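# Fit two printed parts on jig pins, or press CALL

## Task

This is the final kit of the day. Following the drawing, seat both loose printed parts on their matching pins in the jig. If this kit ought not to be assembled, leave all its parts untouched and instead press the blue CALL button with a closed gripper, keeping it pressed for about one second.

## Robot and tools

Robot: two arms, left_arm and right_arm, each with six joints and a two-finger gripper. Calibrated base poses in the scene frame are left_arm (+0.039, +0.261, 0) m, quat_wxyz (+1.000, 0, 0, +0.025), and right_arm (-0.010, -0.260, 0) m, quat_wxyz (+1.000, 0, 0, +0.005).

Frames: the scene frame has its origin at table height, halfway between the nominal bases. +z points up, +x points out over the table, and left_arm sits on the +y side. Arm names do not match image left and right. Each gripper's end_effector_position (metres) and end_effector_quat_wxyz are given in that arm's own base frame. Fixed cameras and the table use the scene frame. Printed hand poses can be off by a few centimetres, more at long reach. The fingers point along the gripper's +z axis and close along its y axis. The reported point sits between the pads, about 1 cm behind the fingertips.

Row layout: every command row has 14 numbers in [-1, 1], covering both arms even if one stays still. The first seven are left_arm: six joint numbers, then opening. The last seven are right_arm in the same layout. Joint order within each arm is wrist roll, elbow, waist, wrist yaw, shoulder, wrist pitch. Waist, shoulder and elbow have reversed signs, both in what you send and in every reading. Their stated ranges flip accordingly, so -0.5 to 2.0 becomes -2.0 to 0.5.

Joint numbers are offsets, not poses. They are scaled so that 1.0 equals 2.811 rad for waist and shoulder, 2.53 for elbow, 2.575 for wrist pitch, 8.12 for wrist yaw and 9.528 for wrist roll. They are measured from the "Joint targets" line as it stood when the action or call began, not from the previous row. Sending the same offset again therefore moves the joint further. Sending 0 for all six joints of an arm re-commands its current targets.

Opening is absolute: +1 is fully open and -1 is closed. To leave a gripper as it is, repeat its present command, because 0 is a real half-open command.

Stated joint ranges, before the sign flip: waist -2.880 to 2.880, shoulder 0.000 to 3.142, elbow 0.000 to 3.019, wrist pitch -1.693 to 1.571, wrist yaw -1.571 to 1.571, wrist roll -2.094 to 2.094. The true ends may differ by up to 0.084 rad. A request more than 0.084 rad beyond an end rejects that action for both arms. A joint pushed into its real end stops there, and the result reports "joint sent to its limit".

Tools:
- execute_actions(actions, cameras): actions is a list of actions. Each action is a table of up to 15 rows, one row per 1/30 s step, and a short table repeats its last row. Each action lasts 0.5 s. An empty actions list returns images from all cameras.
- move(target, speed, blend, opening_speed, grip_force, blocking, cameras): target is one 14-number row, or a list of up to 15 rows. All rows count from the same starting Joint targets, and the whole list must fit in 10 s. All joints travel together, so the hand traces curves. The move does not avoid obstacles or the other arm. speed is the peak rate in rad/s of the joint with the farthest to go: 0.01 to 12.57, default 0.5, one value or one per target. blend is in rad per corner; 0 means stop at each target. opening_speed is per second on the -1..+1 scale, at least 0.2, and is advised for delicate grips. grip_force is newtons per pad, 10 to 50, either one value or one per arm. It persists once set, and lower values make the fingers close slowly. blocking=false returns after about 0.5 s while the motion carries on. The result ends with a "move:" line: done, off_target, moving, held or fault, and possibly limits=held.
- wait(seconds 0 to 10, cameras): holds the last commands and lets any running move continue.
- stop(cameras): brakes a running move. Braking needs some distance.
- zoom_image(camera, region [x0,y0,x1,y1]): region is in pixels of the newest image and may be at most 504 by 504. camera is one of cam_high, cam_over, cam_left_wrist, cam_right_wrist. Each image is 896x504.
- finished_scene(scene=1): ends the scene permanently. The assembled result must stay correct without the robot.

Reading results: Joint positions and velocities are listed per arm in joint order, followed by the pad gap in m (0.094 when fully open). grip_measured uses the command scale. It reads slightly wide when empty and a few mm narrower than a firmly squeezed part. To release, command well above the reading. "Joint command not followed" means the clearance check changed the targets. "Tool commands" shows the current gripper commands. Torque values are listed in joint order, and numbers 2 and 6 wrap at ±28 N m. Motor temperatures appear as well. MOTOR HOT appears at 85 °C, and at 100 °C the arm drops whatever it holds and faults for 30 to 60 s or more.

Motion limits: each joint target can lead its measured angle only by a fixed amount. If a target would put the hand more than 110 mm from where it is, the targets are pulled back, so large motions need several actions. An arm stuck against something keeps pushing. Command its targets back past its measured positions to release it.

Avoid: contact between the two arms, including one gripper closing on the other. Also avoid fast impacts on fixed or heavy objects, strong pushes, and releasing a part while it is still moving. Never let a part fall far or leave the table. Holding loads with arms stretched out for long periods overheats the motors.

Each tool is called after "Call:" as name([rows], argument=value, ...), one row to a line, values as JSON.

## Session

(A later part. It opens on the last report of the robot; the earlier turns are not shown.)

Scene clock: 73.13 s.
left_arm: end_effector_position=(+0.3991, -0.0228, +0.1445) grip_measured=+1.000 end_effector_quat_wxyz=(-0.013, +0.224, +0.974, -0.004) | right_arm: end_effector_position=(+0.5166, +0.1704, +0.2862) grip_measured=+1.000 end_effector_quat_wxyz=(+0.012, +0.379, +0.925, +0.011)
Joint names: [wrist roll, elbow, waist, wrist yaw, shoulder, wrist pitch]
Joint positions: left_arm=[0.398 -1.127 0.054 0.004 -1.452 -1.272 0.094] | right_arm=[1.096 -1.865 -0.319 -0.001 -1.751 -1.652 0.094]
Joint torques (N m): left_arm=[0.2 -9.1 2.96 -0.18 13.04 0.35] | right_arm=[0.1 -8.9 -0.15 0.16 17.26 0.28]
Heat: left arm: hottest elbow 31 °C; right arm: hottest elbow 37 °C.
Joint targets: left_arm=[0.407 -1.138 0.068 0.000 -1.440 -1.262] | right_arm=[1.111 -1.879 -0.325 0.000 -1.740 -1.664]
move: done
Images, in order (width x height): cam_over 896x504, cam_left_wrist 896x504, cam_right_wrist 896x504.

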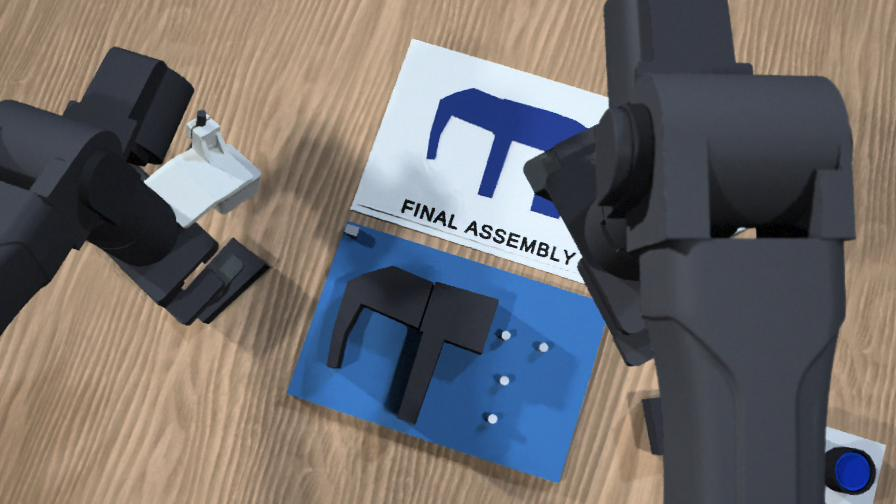

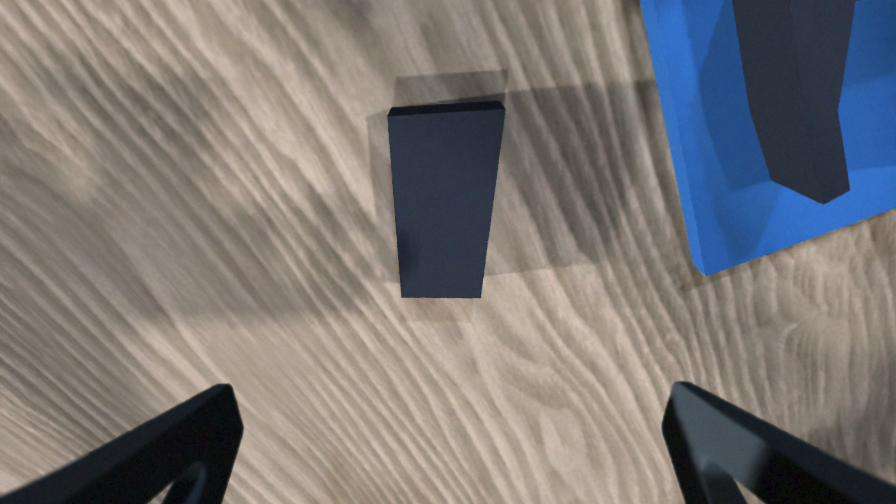

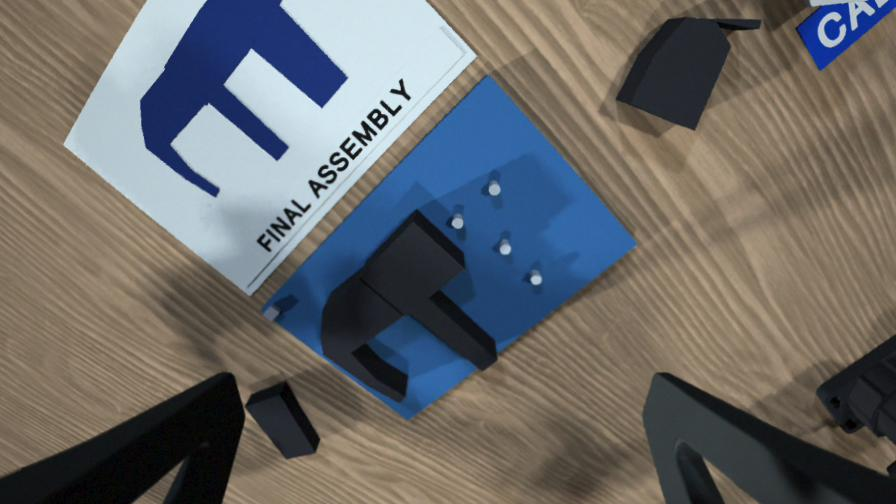

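Call:
zoom_image(camera="cam_right_wrist", region=[310, 190, 510, 410])

Call:
zoom_image(camera="cam_right_wrist", region=[600, 0, 780, 140])

Call:
zoom_image(camera="cam_left_wrist", region=[620, 0, 896, 300])

Scaled by 2.291 from the camera's 896x504 image, which has a finer 1280x720 frame.

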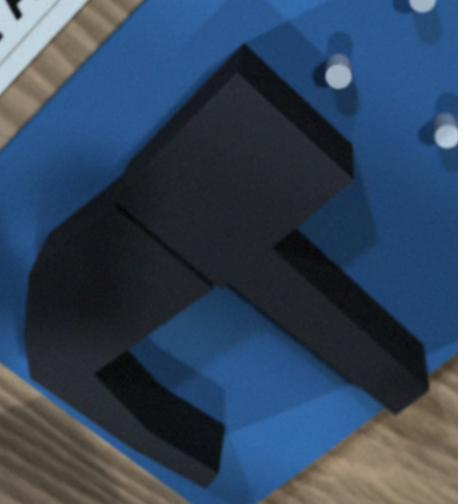

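Scaled by 2.800 from the camera's 896x504 image, which has a finer 1280x720 frame.

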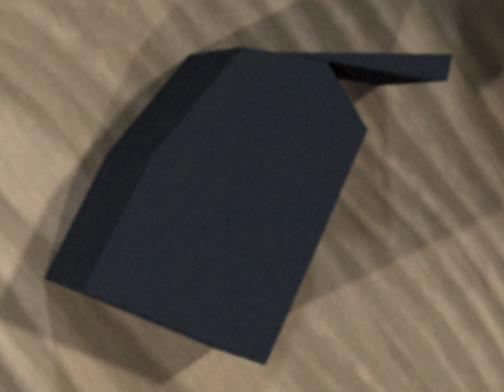

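Scaled by 1.680 from the camera's 896x504 image, which has a finer 1280x720 frame.

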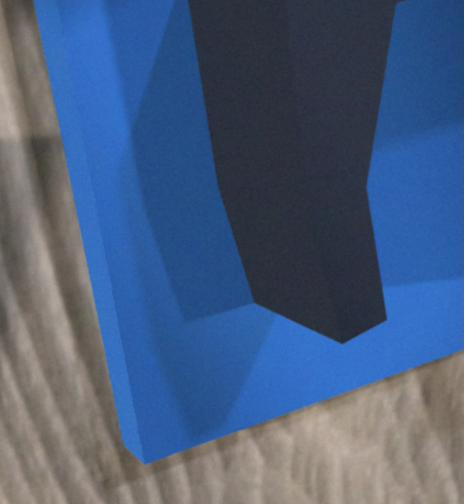

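Call:
move(target=[0,0,0,0,0,0,1, -0.1668,0.2170,0.0985,0,0.0526,0.1437,1], speed=0.8, cameras=["cam_right_wrist","cam_over"])

Call:
zoom_image(camera="cam_right_wrist", region=[330, 80, 590, 330])

Scene clock: 119.30 s.
left_arm: end_effector_position=(+0.3991, -0.0228, +0.1445) grip_measured=+1.000 end_effector_quat_wxyz=(-0.013, +0.224, +0.974, -0.004) | right_arm: end_effector_position=(+0.4673, +0.0276, +0.1545) grip_measured=+1.000 end_effector_quat_wxyz=(-0.006, -0.259, +0.966, +0.002)
Joint names: [wrist roll, elbow, waist, wrist yaw, shoulder, wrist pitch]
Joint positions: left_arm=[0.398 -1.127 0.054 0.004 -1.452 -1.272 0.094] | right_arm=[-0.464 -1.332 -0.06 -0.001 -1.608 -1.307 0.094]
Joint torques (N m): left_arm=[0.19 -9.28 2.9 -0.14 12.98 0.4] | right_arm=[-0.24 -7.56 1.2 0.05 14.62 1.18]
Motor temperatures (°C): left_arm=[26 34 24 25 27 23 24] | right_arm=[24 40 23 22 33 24 26]
Heat: left arm: hottest elbow 34 °C; right arm: hottest elbow 40 °C.
Joint targets: left_arm=[0.407 -1.138 0.068 0.000 -1.440 -1.262] | right_arm=[-0.478 -1.329 -0.048 0.000 -1.592 -1.294]
move: done
Images, in order (width x height): cam_over 896x504, cam_right_wrist 896x504.

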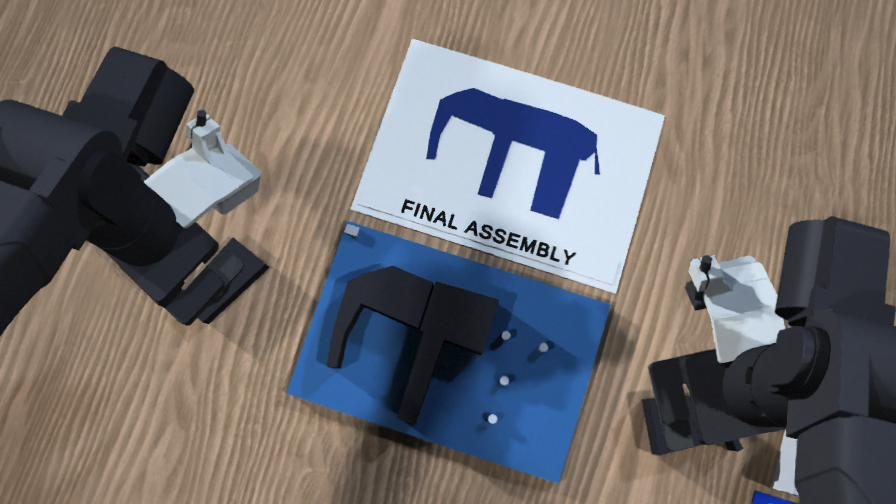

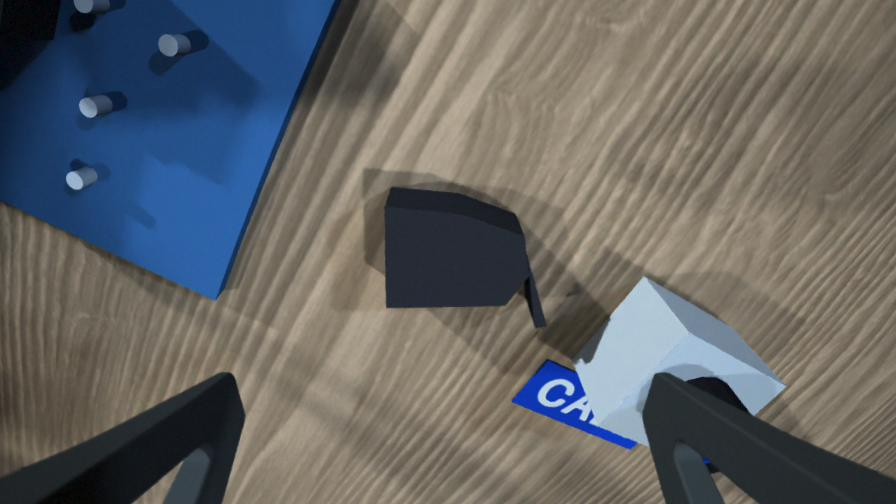

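Scaled by 1.938 from the camera's 896x504 image, which has a finer 1280x720 frame.

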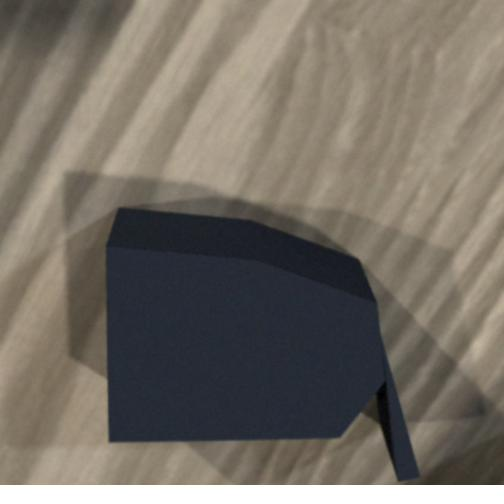

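Call:
move(target=[-0.0091,-0.0917,0.0238,0,-0.0711,-0.007,1, 0,0,0,0,0,0,1], speed=0.8, cameras=["cam_left_wrist"])

Call:
zoom_image(camera="cam_left_wrist", region=[340, 200, 580, 504])

Scene clock: 122.83 s.
left_arm: end_effector_position=(+0.4657, -0.0596, +0.1337) grip_measured=+1.000 end_effector_quat_wxyz=(-0.014, +0.226, +0.974, -0.003) | right_arm: end_effector_position=(+0.4673, +0.0276, +0.1545) grip_measured=+1.000 end_effector_quat_wxyz=(-0.006, -0.259, +0.966, +0.002)
Joint names: [wrist roll, elbow, waist, wrist yaw, shoulder, wrist pitch]
Joint positions: left_arm=[0.33 -1.311 0.125 0.003 -1.637 -1.273 0.094] | right_arm=[-0.464 -1.332 -0.06 -0.001 -1.608 -1.307 0.094]
Joint torques (N m): left_arm=[0.06 -13.31 2.32 -0.13 14.86 -0.18] | right_arm=[-0.25 -7.51 1.03 0.04 14.68 1.22]
Heat: left arm: hottest elbow 34 °C; right arm: hottest elbow 39 °C.
Joint targets: left_arm=[0.320 -1.369 0.135 0.000 -1.640 -1.281] | right_arm=[-0.478 -1.329 -0.048 0.000 -1.592 -1.294]
move: off_target (left_arm); left_arm: the elbow is farthest, 0.059 rad from its target
Images, in order (width x height): cam_left_wrist 896x504.

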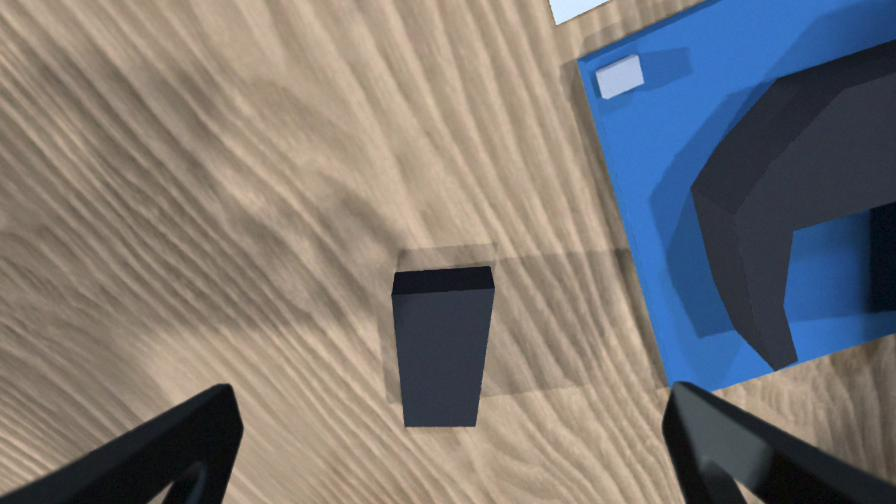

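Scaled by 1.658 from the camera's 896x504 image, which has a finer 1280x720 frame.

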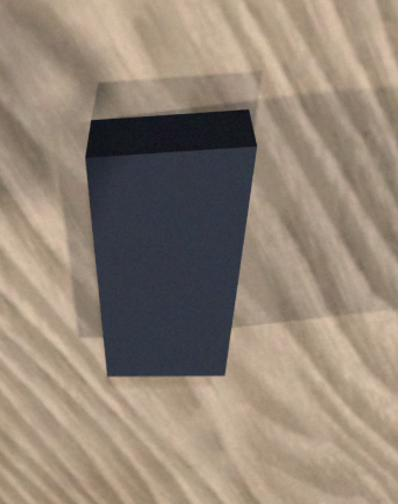

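Call:
move(target=[0.01076,0.1486,-0.0276,0,0.0398,0.1076,1, 0,0,0,0,0,0,1], speed=0.6, cameras=["cam_left_wrist","cam_over"])

Scene clock: 132.97 s.
left_arm: end_effector_position=(+0.4050, -0.0295, +0.0594) grip_measured=+1.000 end_effector_quat_wxyz=(-0.001, +0.240, +0.971, -0.002) | right_arm: end_effector_position=(+0.4673, +0.0276, +0.1545) grip_measured=+1.000 end_effector_quat_wxyz=(-0.006, -0.259, +0.966, +0.002)
Joint names: [wrist roll, elbow, waist, wrist yaw, shoulder, wrist pitch]
Joint positions: left_arm=[0.414 -0.993 0.07 0.003 -1.553 -1.013 0.094] | right_arm=[-0.464 -1.332 -0.06 -0.001 -1.608 -1.307 0.094]
Joint torques (N m): left_arm=[0.17 -7.34 0.67 -0.15 14.33 0.36] | right_arm=[-0.25 -7.49 1.2 0.05 14.8 1.24]
Heat: left arm: hottest elbow 36 °C; right arm: hottest elbow 39 °C.
Joint targets: left_arm=[0.423 -0.994 0.058 0.000 -1.528 -1.003] | right_arm=[-0.478 -1.329 -0.048 0.000 -1.592 -1.294]
move: done
Images, in order (width x height): cam_over 896x504, cam_left_wrist 896x504.

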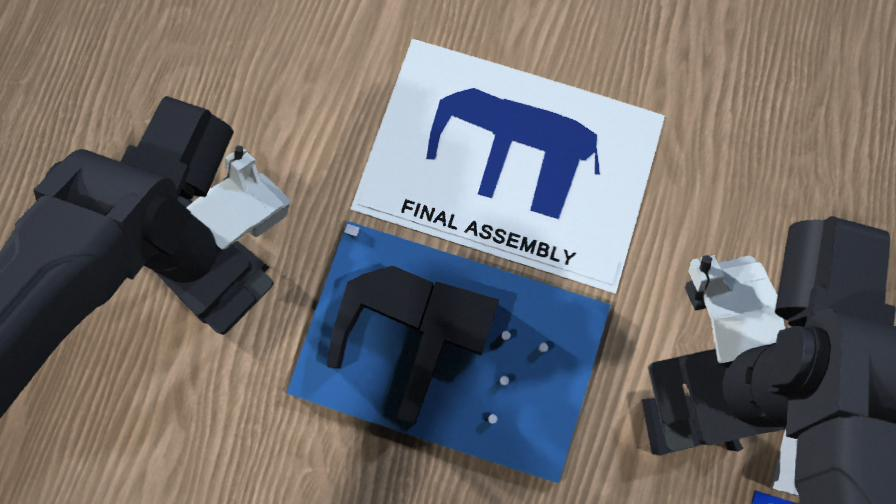

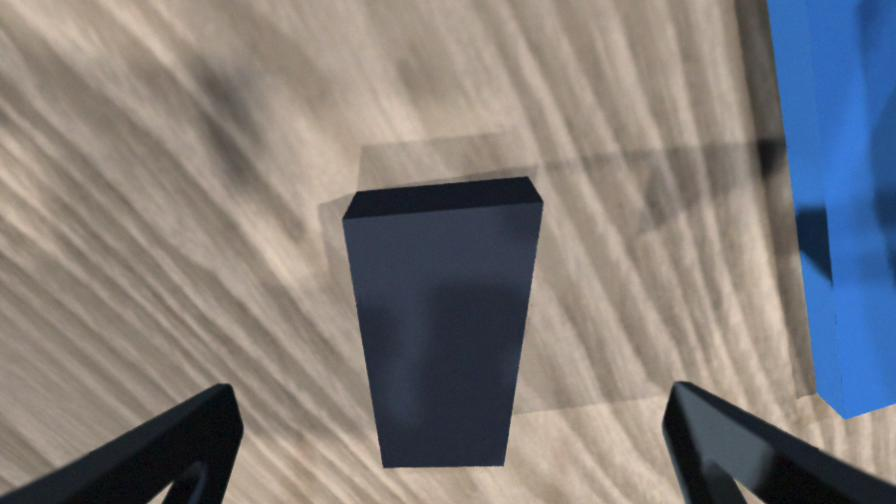

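Call:
move(target=[0.0007,0.0145,-0.0014,0,-0.0235,0.0392,1, 0,0,0,0,0,0,1], speed=0.15, cameras=["cam_left_wrist","cam_over"])

Scene clock: 137.37 s.
left_arm: end_effector_position=(+0.4096, -0.0291, +0.0347) grip_measured=+1.000 end_effector_quat_wxyz=(+0.013, +0.242, +0.970, +0.001) | right_arm: end_effector_position=(+0.4673, +0.0276, +0.1545) grip_measured=+1.000 end_effector_quat_wxyz=(-0.006, -0.259, +0.966, +0.002)
Joint names: [wrist roll, elbow, waist, wrist yaw, shoulder, wrist pitch]
Joint positions: left_arm=[0.421 -0.955 0.068 0.003 -1.587 -0.913 0.094] | right_arm=[-0.464 -1.332 -0.06 -0.001 -1.608 -1.307 0.094]
Joint torques (N m): left_arm=[0.2 -7.05 0.09 -0.12 12.1 0.47] | right_arm=[-0.25 -7.49 1.2 0.05 14.68 1.17]
Heat: left arm: hottest elbow 36 °C; right arm: hottest elbow 39 °C.
Joint targets: left_arm=[0.430 -0.957 0.054 0.000 -1.594 -0.903] | right_arm=[-0.478 -1.329 -0.048 0.000 -1.592 -1.294]
move: done
Images, in order (width x height): cam_over 896x504, cam_left_wrist 896x504.

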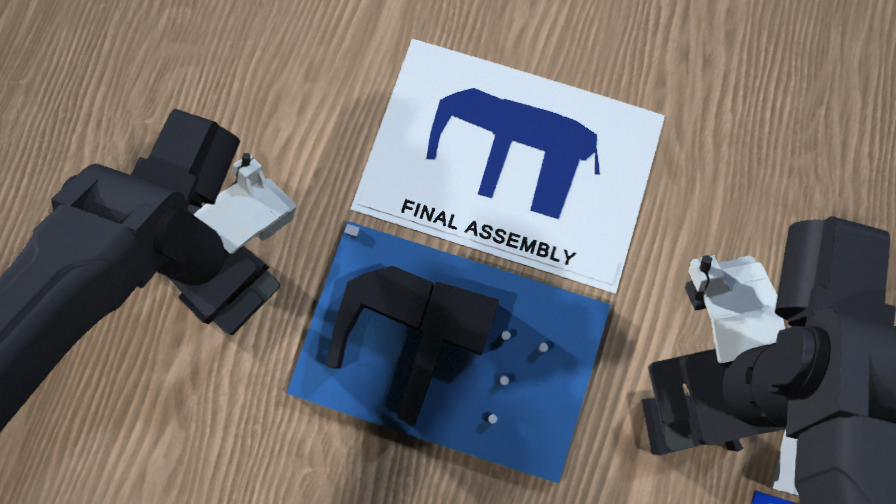

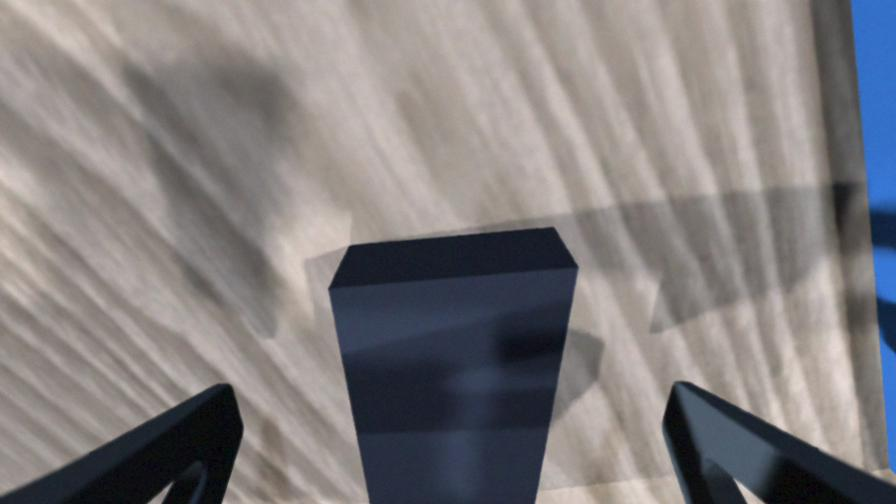

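Call:
move(target=[0,0,0,0,-0.0110,0,1, 0,0,0,0,0,0,1], speed=0.1, cameras=["cam_left_wrist"])

Scene clock: 139.10 s.
left_arm: end_effector_position=(+0.4067, -0.0289, +0.0234) grip_measured=+1.000 end_effector_quat_wxyz=(-0.001, +0.242, +0.970, -0.002) | right_arm: end_effector_position=(+0.4673, +0.0276, +0.1545) grip_measured=+1.000 end_effector_quat_wxyz=(-0.006, -0.259, +0.966, +0.002)
Joint names: [wrist roll, elbow, waist, wrist yaw, shoulder, wrist pitch]
Joint positions: left_arm=[0.421 -0.955 0.068 0.003 -1.616 -0.913 0.094] | right_arm=[-0.464 -1.332 -0.06 -0.001 -1.608 -1.307 0.094]
Joint torques (N m): left_arm=[0.19 -6.83 0.15 -0.15 12.22 0.43] | right_arm=[-0.25 -7.53 1.38 0.05 14.74 1.26]
Heat: left arm: hottest elbow 35 °C; right arm: hottest elbow 39 °C.
Joint targets: left_arm=[0.430 -0.957 0.054 0.000 -1.625 -0.903] | right_arm=[-0.478 -1.329 -0.048 0.000 -1.592 -1.294]
move: done
Images, in order (width x height): cam_left_wrist 896x504.

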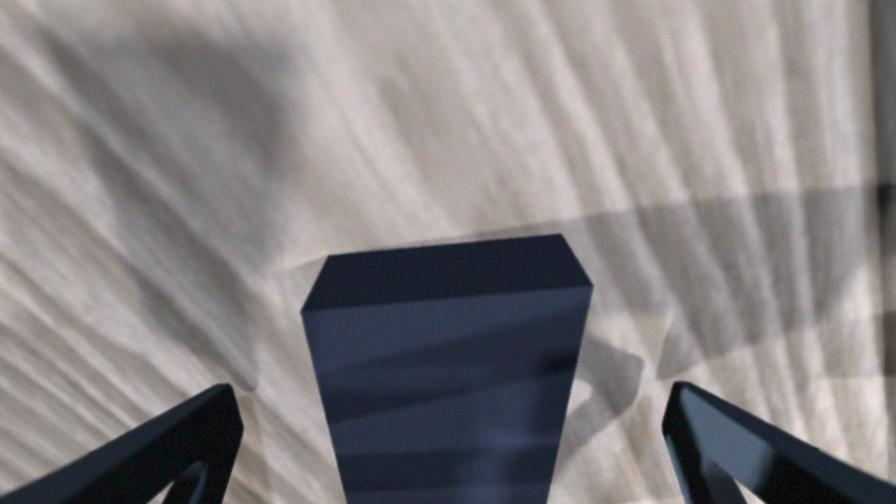

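Call:
move(target=[0,0,0,0,0,0,-0.3, 0,0,0,0,0,0,1], opening_speed=0.5, grip_force=[40, 40], cameras=["cam_left_wrist"])

Scene clock: 142.97 s.
left_arm: end_effector_position=(+0.4067, -0.0287, +0.0234) grip_measured=-0.094 end_effector_quat_wxyz=(-0.001, +0.242, +0.970, -0.002) | right_arm: end_effector_position=(+0.4673, +0.0276, +0.1545) grip_measured=+1.000 end_effector_quat_wxyz=(-0.006, -0.259, +0.966, +0.002)
Joint names: [wrist roll, elbow, waist, wrist yaw, shoulder, wrist pitch]
Joint positions: left_arm=[0.421 -0.955 0.068 0.003 -1.616 -0.913 0.043] | right_arm=[-0.464 -1.332 -0.06 -0.001 -1.608 -1.307 0.094]
Joint torques (N m): left_arm=[0.15 -6.91 0.26 -0.11 12.22 0.31] | right_arm=[-0.25 -7.5 1.08 0.05 14.8 1.17]
Heat: left arm: hottest elbow 35 °C; right arm: hottest elbow 38 °C.
Joint targets: left_arm=[0.430 -0.957 0.054 0.000 -1.625 -0.903] | right_arm=[-0.478 -1.329 -0.048 0.000 -1.592 -1.294]
grip_force (N): 40, 40
move: done
Images, in order (width x height): cam_left_wrist 896x504.

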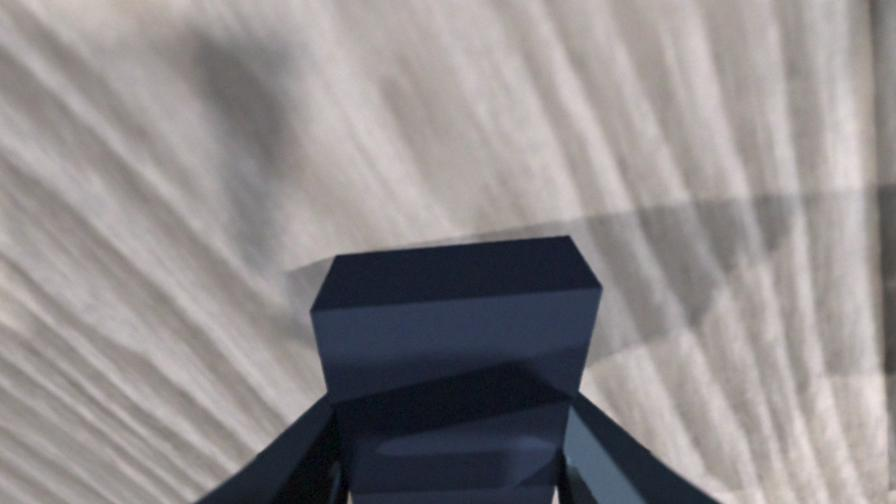

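Call:
move([
  [0,-0.0565,0,0,0.0551,-0.1076,-0.3, 0,0,0,0,0,0,1],
  [-0.0451,0.0937,0.0164,0.0924,0.0445,0.8167,-0.3, 0,0,0,0,0,0,1],
], speed=[0.25, 0.9], cameras=["all"])

Scene clock: 151.80 s.
left_arm: end_effector_position=(+0.5063, -0.1628, +0.3239) grip_measured=-0.094 end_effector_quat_wxyz=(+0.768, +0.329, +0.499, -0.231) | right_arm: end_effector_position=(+0.4673, +0.0276, +0.1545) grip_measured=+1.000 end_effector_quat_wxyz=(-0.006, -0.259, +0.966, +0.002)
Joint names: [wrist roll, elbow, waist, wrist yaw, shoulder, wrist pitch]
Joint positions: left_arm=[0.009 -0.716 0.086 0.747 -1.494 1.18 0.043] | right_arm=[-0.464 -1.332 -0.06 -0.001 -1.608 -1.307 0.094]
Joint torques (N m): left_arm=[-0.03 -7.41 2.55 -0.12 11.22 1.83] | right_arm=[-0.23 -7.57 1.2 0.04 14.62 1.2]
Heat: left arm: hottest elbow 34 °C; right arm: hottest elbow 38 °C.
Joint targets: left_arm=[0.000 -0.720 0.100 0.750 -1.500 1.200] | right_arm=[-0.478 -1.329 -0.048 0.000 -1.592 -1.294]
grip_force (N): 40, 40
move: done

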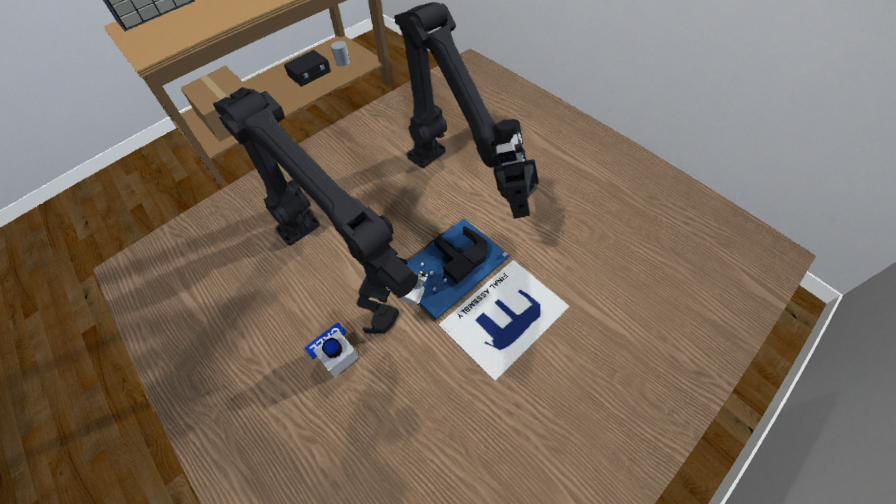

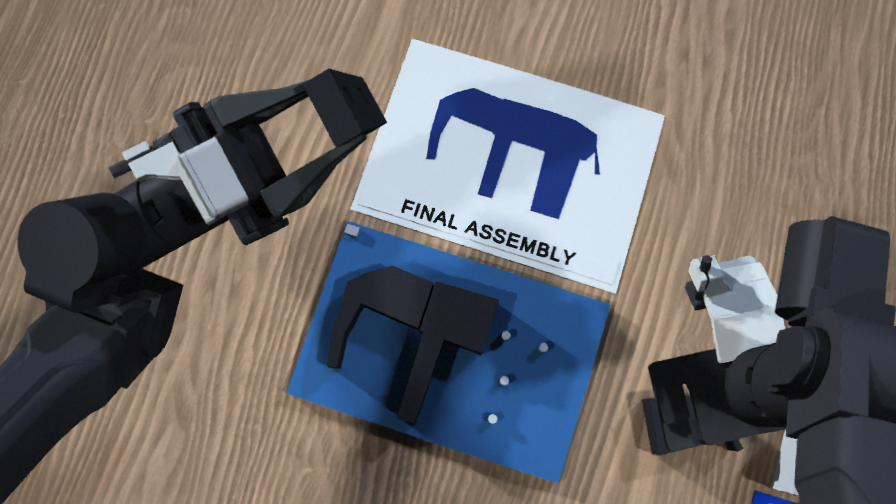

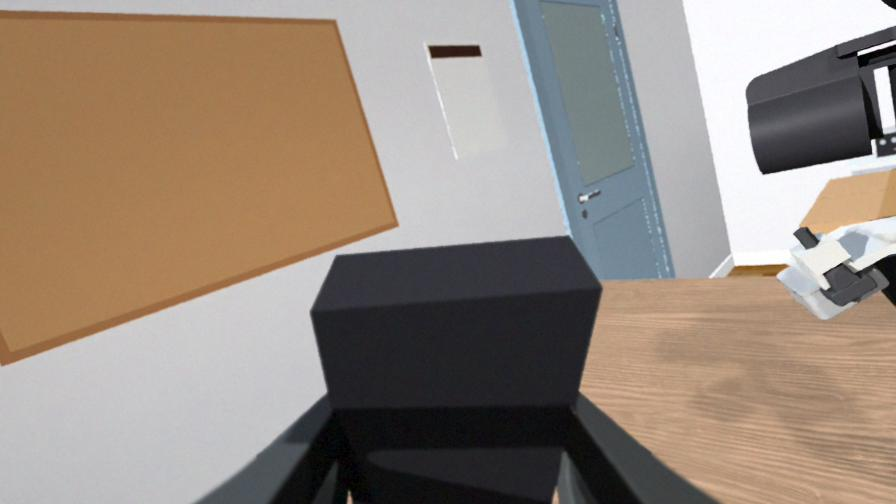

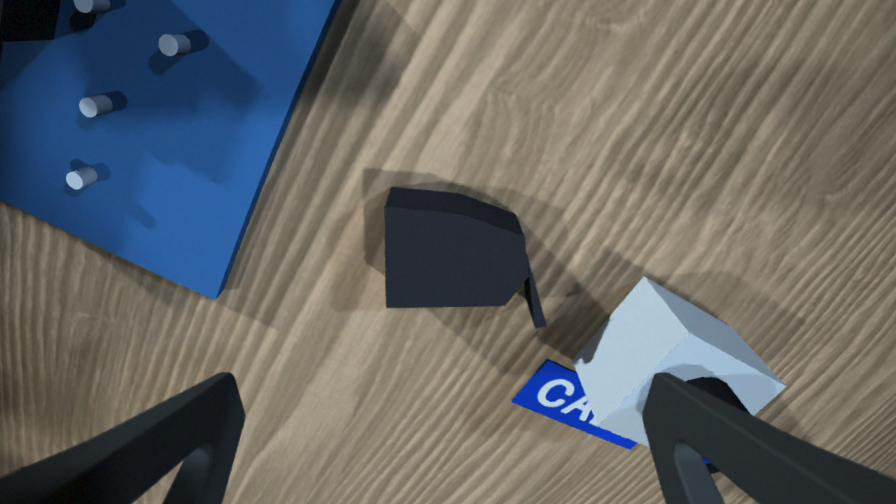

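Call:
zoom_image(camera="cam_high", region=[480, 150, 560, 230])

Call:
zoom_image(camera="cam_over", region=[250, 50, 420, 220])

Scaled by 6.300 from the camera's 896x504 image, which has a finer 1280x720 frame.

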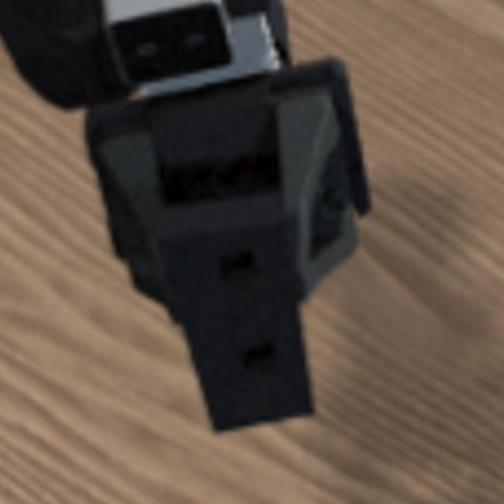

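Scaled by 2.965 from the camera's 896x504 image, which has a finer 1280x720 frame.

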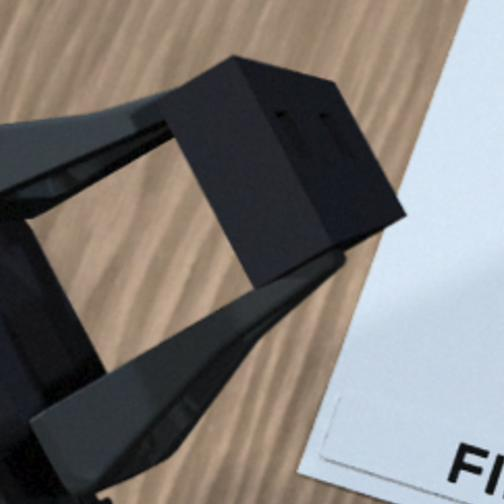

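Call:
move(target=[0,0,-0.1601,0,0,0,-0.3, -0.16,0.0644,0,0,-0.0046,0.0726,1], speed=0.8, cameras=["cam_right_wrist","cam_over"])

Scene clock: 161.83 s.
left_arm: end_effector_position=(+0.5284, +0.0601, +0.3238) grip_measured=-0.094 end_effector_quat_wxyz=(+0.799, +0.216, +0.557, -0.065) | right_arm: end_effector_position=(+0.4517, +0.0267, +0.0967) grip_measured=+1.000 end_effector_quat_wxyz=(-0.004, +0.854, -0.520, +0.005)
Joint names: [wrist roll, elbow, waist, wrist yaw, shoulder, wrist pitch]
Joint positions: left_arm=[0.008 -0.716 -0.339 0.749 -1.494 1.18 0.043] | right_arm=[-1.988 -1.169 -0.06 -0.001 -1.607 -1.12 0.094]
Joint torques (N m): left_arm=[-0.02 -7.34 0.79 -0.18 10.58 1.85] | right_arm=[-0.22 -7.01 1.26 0.01 12.63 1.13]
Heat: left arm: hottest elbow 34 °C; right arm: hottest elbow 38 °C.
Joint targets: left_arm=[0.000 -0.720 -0.350 0.750 -1.500 1.200] | right_arm=[-2.003 -1.167 -0.048 0.000 -1.605 -1.107]
grip_force (N): 40, 40
move: done
Images, in order (width x height): cam_over 896x504, cam_right_wrist 896x504.

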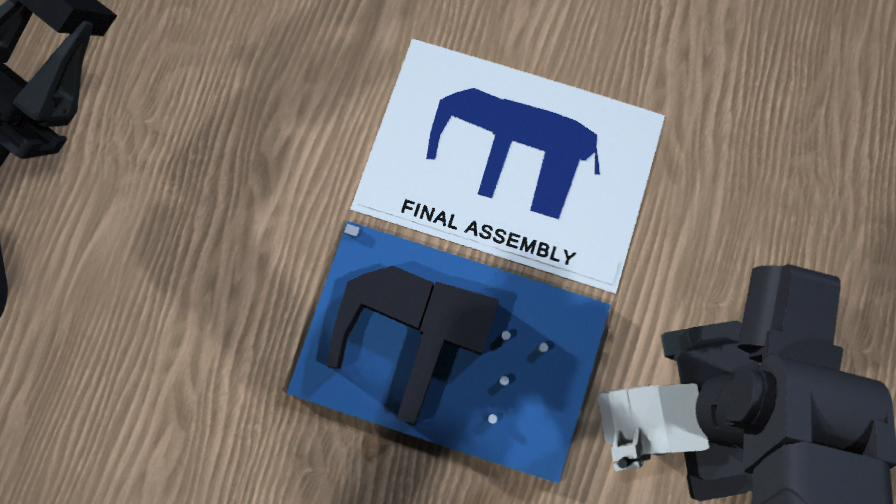

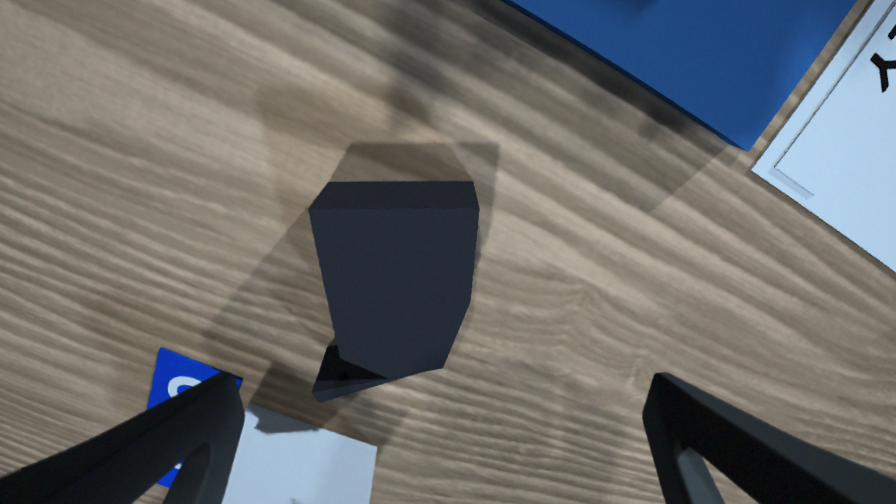

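Call:
move(target=[0,0,0,0,0,0,-0.3, -0.00126,0.0304,0.0056,0,-0.006,0.0334,1], speed=0.3, cameras=["cam_right_wrist"])

Scene clock: 171.93 s.
left_arm: end_effector_position=(+0.5284, +0.0601, +0.3238) grip_measured=-0.094 end_effector_quat_wxyz=(+0.799, +0.216, +0.557, -0.065) | right_arm: end_effector_position=(+0.4406, +0.0198, +0.0705) grip_measured=+1.000 end_effector_quat_wxyz=(-0.006, +0.854, -0.521, +0.009)
Joint names: [wrist roll, elbow, waist, wrist yaw, shoulder, wrist pitch]
Joint positions: left_arm=[0.008 -0.716 -0.339 0.749 -1.494 1.18 0.043] | right_arm=[-2 -1.092 -0.046 -0.001 -1.607 -1.034 0.094]
Joint torques (N m): left_arm=[-0.01 -7.47 0.38 -0.14 10.81 1.81] | right_arm=[-0.25 -6.82 1.38 0.01 10.93 1.26]
Heat: left arm: hottest elbow 34 °C; right arm: hottest elbow 37 °C.
Joint targets: left_arm=[0.000 -0.720 -0.350 0.750 -1.500 1.200] | right_arm=[-2.015 -1.090 -0.032 0.000 -1.622 -1.021]
grip_force (N): 40, 40
move: done
Images, in order (width x height): cam_right_wrist 896x504.

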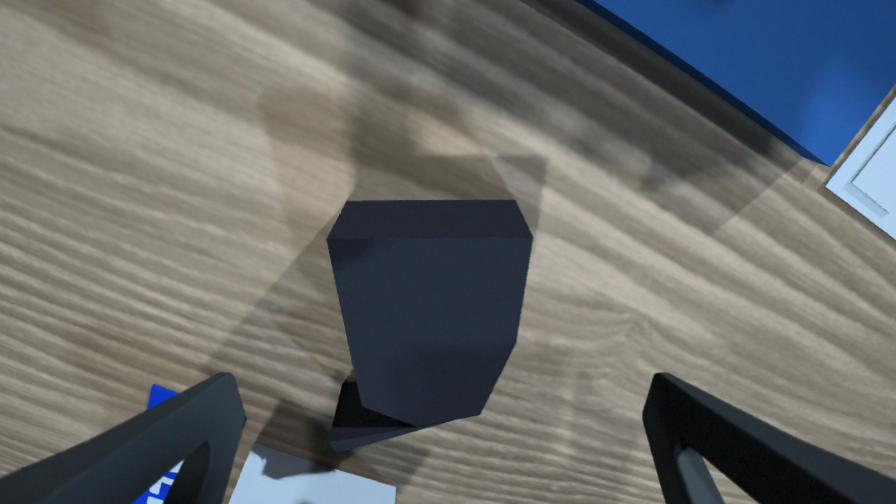

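Call:
move(target=[0,0,0,0,0,0,-0.3, 0,0.0138,0.0007,0,-0.0178,0.0322,1], speed=0.15, cameras=["cam_right_wrist"])

Scene clock: 174.17 s.
left_arm: end_effector_position=(+0.5284, +0.0601, +0.3238) grip_measured=-0.094 end_effector_quat_wxyz=(+0.799, +0.216, +0.557, -0.065) | right_arm: end_effector_position=(+0.4417, +0.0197, +0.0397) grip_measured=+1.000 end_effector_quat_wxyz=(-0.007, +0.854, -0.521, +0.009)
Joint names: [wrist roll, elbow, waist, wrist yaw, shoulder, wrist pitch]
Joint positions: left_arm=[0.008 -0.716 -0.339 0.749 -1.494 1.18 0.043] | right_arm=[-2.001 -1.056 -0.045 -0.001 -1.653 -0.952 0.094]
Joint torques (N m): left_arm=[0 -7.5 0.44 -0.13 10.29 1.87] | right_arm=[-0.24 -6.49 1.55 0.01 10.87 1.13]
Heat: left arm: hottest elbow 34 °C; right arm: hottest elbow 37 °C.
Joint targets: left_arm=[0.000 -0.720 -0.350 0.750 -1.500 1.200] | right_arm=[-2.015 -1.055 -0.031 0.000 -1.672 -0.939]
grip_force (N): 40, 40
move: done
Images, in order (width x height): cam_right_wrist 896x504.

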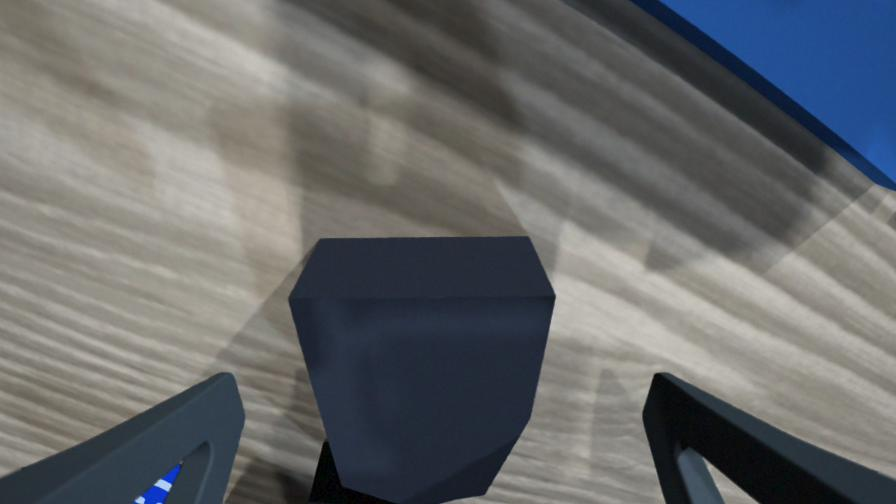

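Call:
move(target=[0,0,0,0,0,0,-0.3, 0,0,0.0018,0,-0.0078,0,1], speed=0.1, cameras=["cam_right_wrist"])

Scene clock: 176.17 s.
left_arm: end_effector_position=(+0.5284, +0.0601, +0.3238) grip_measured=-0.094 end_effector_quat_wxyz=(+0.799, +0.216, +0.557, -0.065) | right_arm: end_effector_position=(+0.4400, +0.0173, +0.0313) grip_measured=+1.000 end_effector_quat_wxyz=(-0.001, +0.852, -0.523, +0.001)
Joint names: [wrist roll, elbow, waist, wrist yaw, shoulder, wrist pitch]
Joint positions: left_arm=[0.008 -0.716 -0.339 0.749 -1.494 1.18 0.043] | right_arm=[-2.001 -1.056 -0.04 -0.001 -1.673 -0.951 0.094]
Joint torques (N m): left_arm=[-0.03 -7.47 0.21 -0.13 11.05 1.87] | right_arm=[-0.25 -6.42 1.61 0.02 10.93 1.17]
Heat: left arm: hottest elbow 34 °C; right arm: hottest elbow 37 °C.
Joint targets: left_arm=[0.000 -0.720 -0.350 0.750 -1.500 1.200] | right_arm=[-2.015 -1.055 -0.025 0.000 -1.694 -0.938]
grip_force (N): 40, 40
move: done
Images, in order (width x height): cam_right_wrist 896x504.

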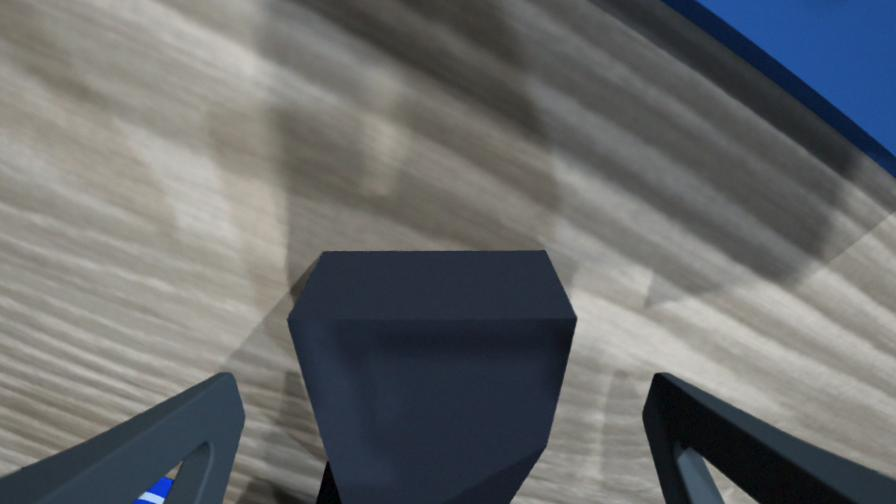

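Call:
move(target=[0,0,0,0,0,0,-0.3, 0,0,0,0,-0.0027,0,1], speed=0.1)

Call:
move(target=[0,0,0,0,0,0,-0.3, 0,0,0,0,0,0,-0.1], opening_speed=0.5, cameras=["cam_right_wrist"])

Scene clock: 177.67 s.
left_arm: end_effector_position=(+0.5284, +0.0601, +0.3238) grip_measured=-0.094 end_effector_quat_wxyz=(+0.799, +0.216, +0.557, -0.065) | right_arm: end_effector_position=(+0.4393, +0.0172, +0.0286) grip_measured=+1.000 end_effector_quat_wxyz=(+0.001, +0.852, -0.523, -0.002)
Joint names: [wrist roll, elbow, waist, wrist yaw, shoulder, wrist pitch]
Joint positions: left_arm=[0.008 -0.716 -0.339 0.749 -1.494 1.18 0.043] | right_arm=[-2.001 -1.056 -0.04 -0.001 -1.68 -0.951 0.094]
Joint torques (N m): left_arm=[0 -7.45 1.08 -0.14 11.05 1.81] | right_arm=[-0.25 -6.31 1.49 0.01 10.58 1.14]
Heat: left arm: hottest elbow 34 °C; right arm: hottest elbow 37 °C.
Joint targets: left_arm=[0.000 -0.720 -0.350 0.750 -1.500 1.200] | right_arm=[-2.015 -1.055 -0.025 0.000 -1.702 -0.938]
grip_force (N): 40, 40
move: done

Scene clock: 180.07 s.
left_arm: end_effector_position=(+0.5284, +0.0601, +0.3238) grip_measured=-0.094 end_effector_quat_wxyz=(+0.799, +0.216, +0.557, -0.065) | right_arm: end_effector_position=(+0.4393, +0.0172, +0.0286) grip_measured=+0.115 end_effector_quat_wxyz=(+0.001, +0.852, -0.523, -0.002)
Joint names: [wrist roll, elbow, waist, wrist yaw, shoulder, wrist pitch]
Joint positions: left_arm=[0.008 -0.716 -0.339 0.749 -1.494 1.18 0.043] | right_arm=[-2.001 -1.056 -0.04 -0.001 -1.68 -0.951 0.052]
Joint torques (N m): left_arm=[-0.02 -7.5 0.44 -0.18 10.99 1.78] | right_arm=[-0.26 -6.38 1.38 0.01 10.75 1.11]
Heat: left arm: hottest elbow 34 °C; right arm: hottest elbow 37 °C.
Joint targets: left_arm=[0.000 -0.720 -0.350 0.750 -1.500 1.200] | right_arm=[-2.015 -1.055 -0.025 0.000 -1.702 -0.938]
grip_force (N): 40, 40
move: done
Images, in order (width x height): cam_right_wrist 896x504.

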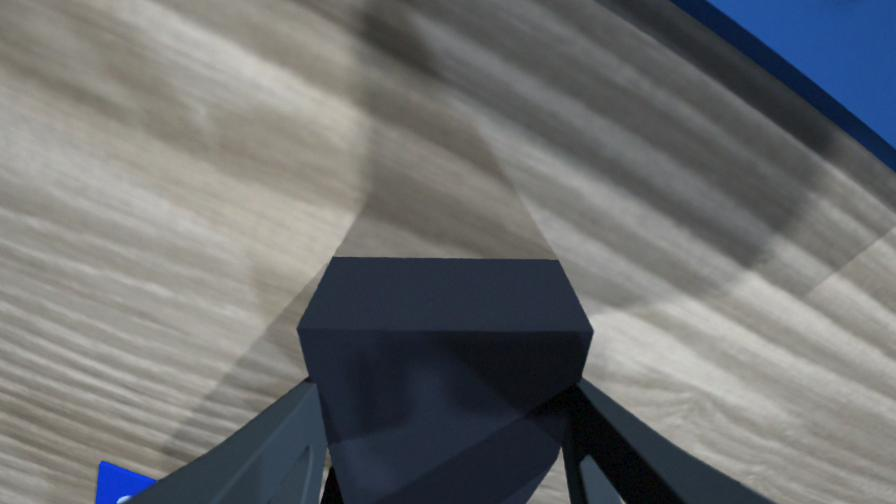

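Call:
move([
  [0,0,0,0,0,0,-0.3, 0,-0.0514,0,0,0.0505,-0.0979,-0.1],
  [0,0,0,0,0,0,-0.3, 0.0824,0.1324,-0.0978,0.0924,0.0719,0.8303,-0.1],
], speed=[0.25, 0.9], cameras=["cam_high","cam_over"])

Call:
zoom_image(camera="cam_high", region=[360, 200, 480, 320])

Scene clock: 186.73 s.
left_arm: end_effector_position=(+0.5284, +0.0601, +0.3238) grip_measured=-0.094 end_effector_quat_wxyz=(+0.799, +0.216, +0.557, -0.065) | right_arm: end_effector_position=(+0.5358, +0.0342, +0.3123) grip_measured=+0.115 end_effector_quat_wxyz=(+0.588, -0.145, +0.587, -0.537)
Joint names: [wrist roll, elbow, waist, wrist yaw, shoulder, wrist pitch]
Joint positions: left_arm=[0.008 -0.716 -0.339 0.749 -1.494 1.18 0.043] | right_arm=[-1.244 -0.719 -0.287 0.749 -1.518 1.176 0.052]
Joint torques (N m): left_arm=[-0.03 -7.53 0.5 -0.17 11.22 1.83] | right_arm=[0.13 -6.78 -0.67 -0.08 11.69 2.88]
Heat: left arm: hottest elbow 34 °C; right arm: hottest elbow 36 °C.
Joint targets: left_arm=[0.000 -0.720 -0.350 0.750 -1.500 1.200] | right_arm=[-1.230 -0.720 -0.300 0.750 -1.500 1.200]
grip_force (N): 40, 40
move: done
Images, in order (width x height): cam_high 896x504, cam_over 896x504.

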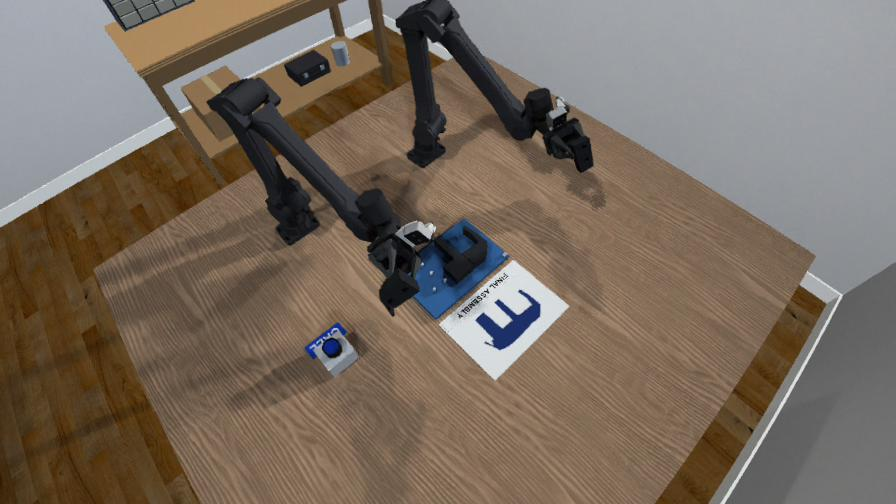

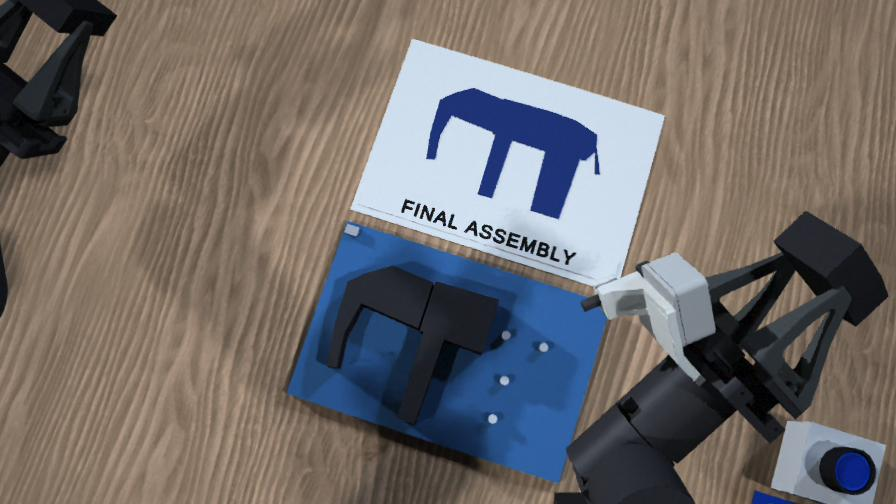

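Scaled by 4.200 from the camera's 896x504 image, which has a finer 1280x720 frame.

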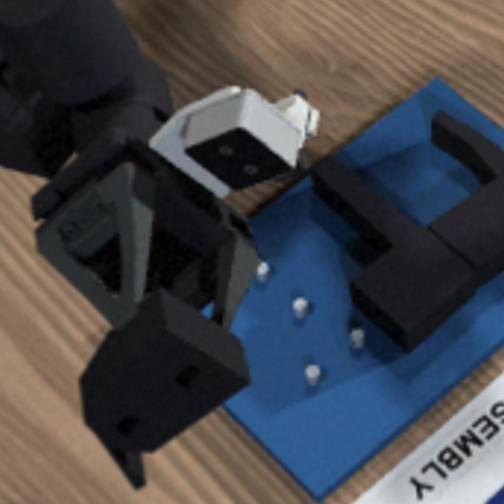

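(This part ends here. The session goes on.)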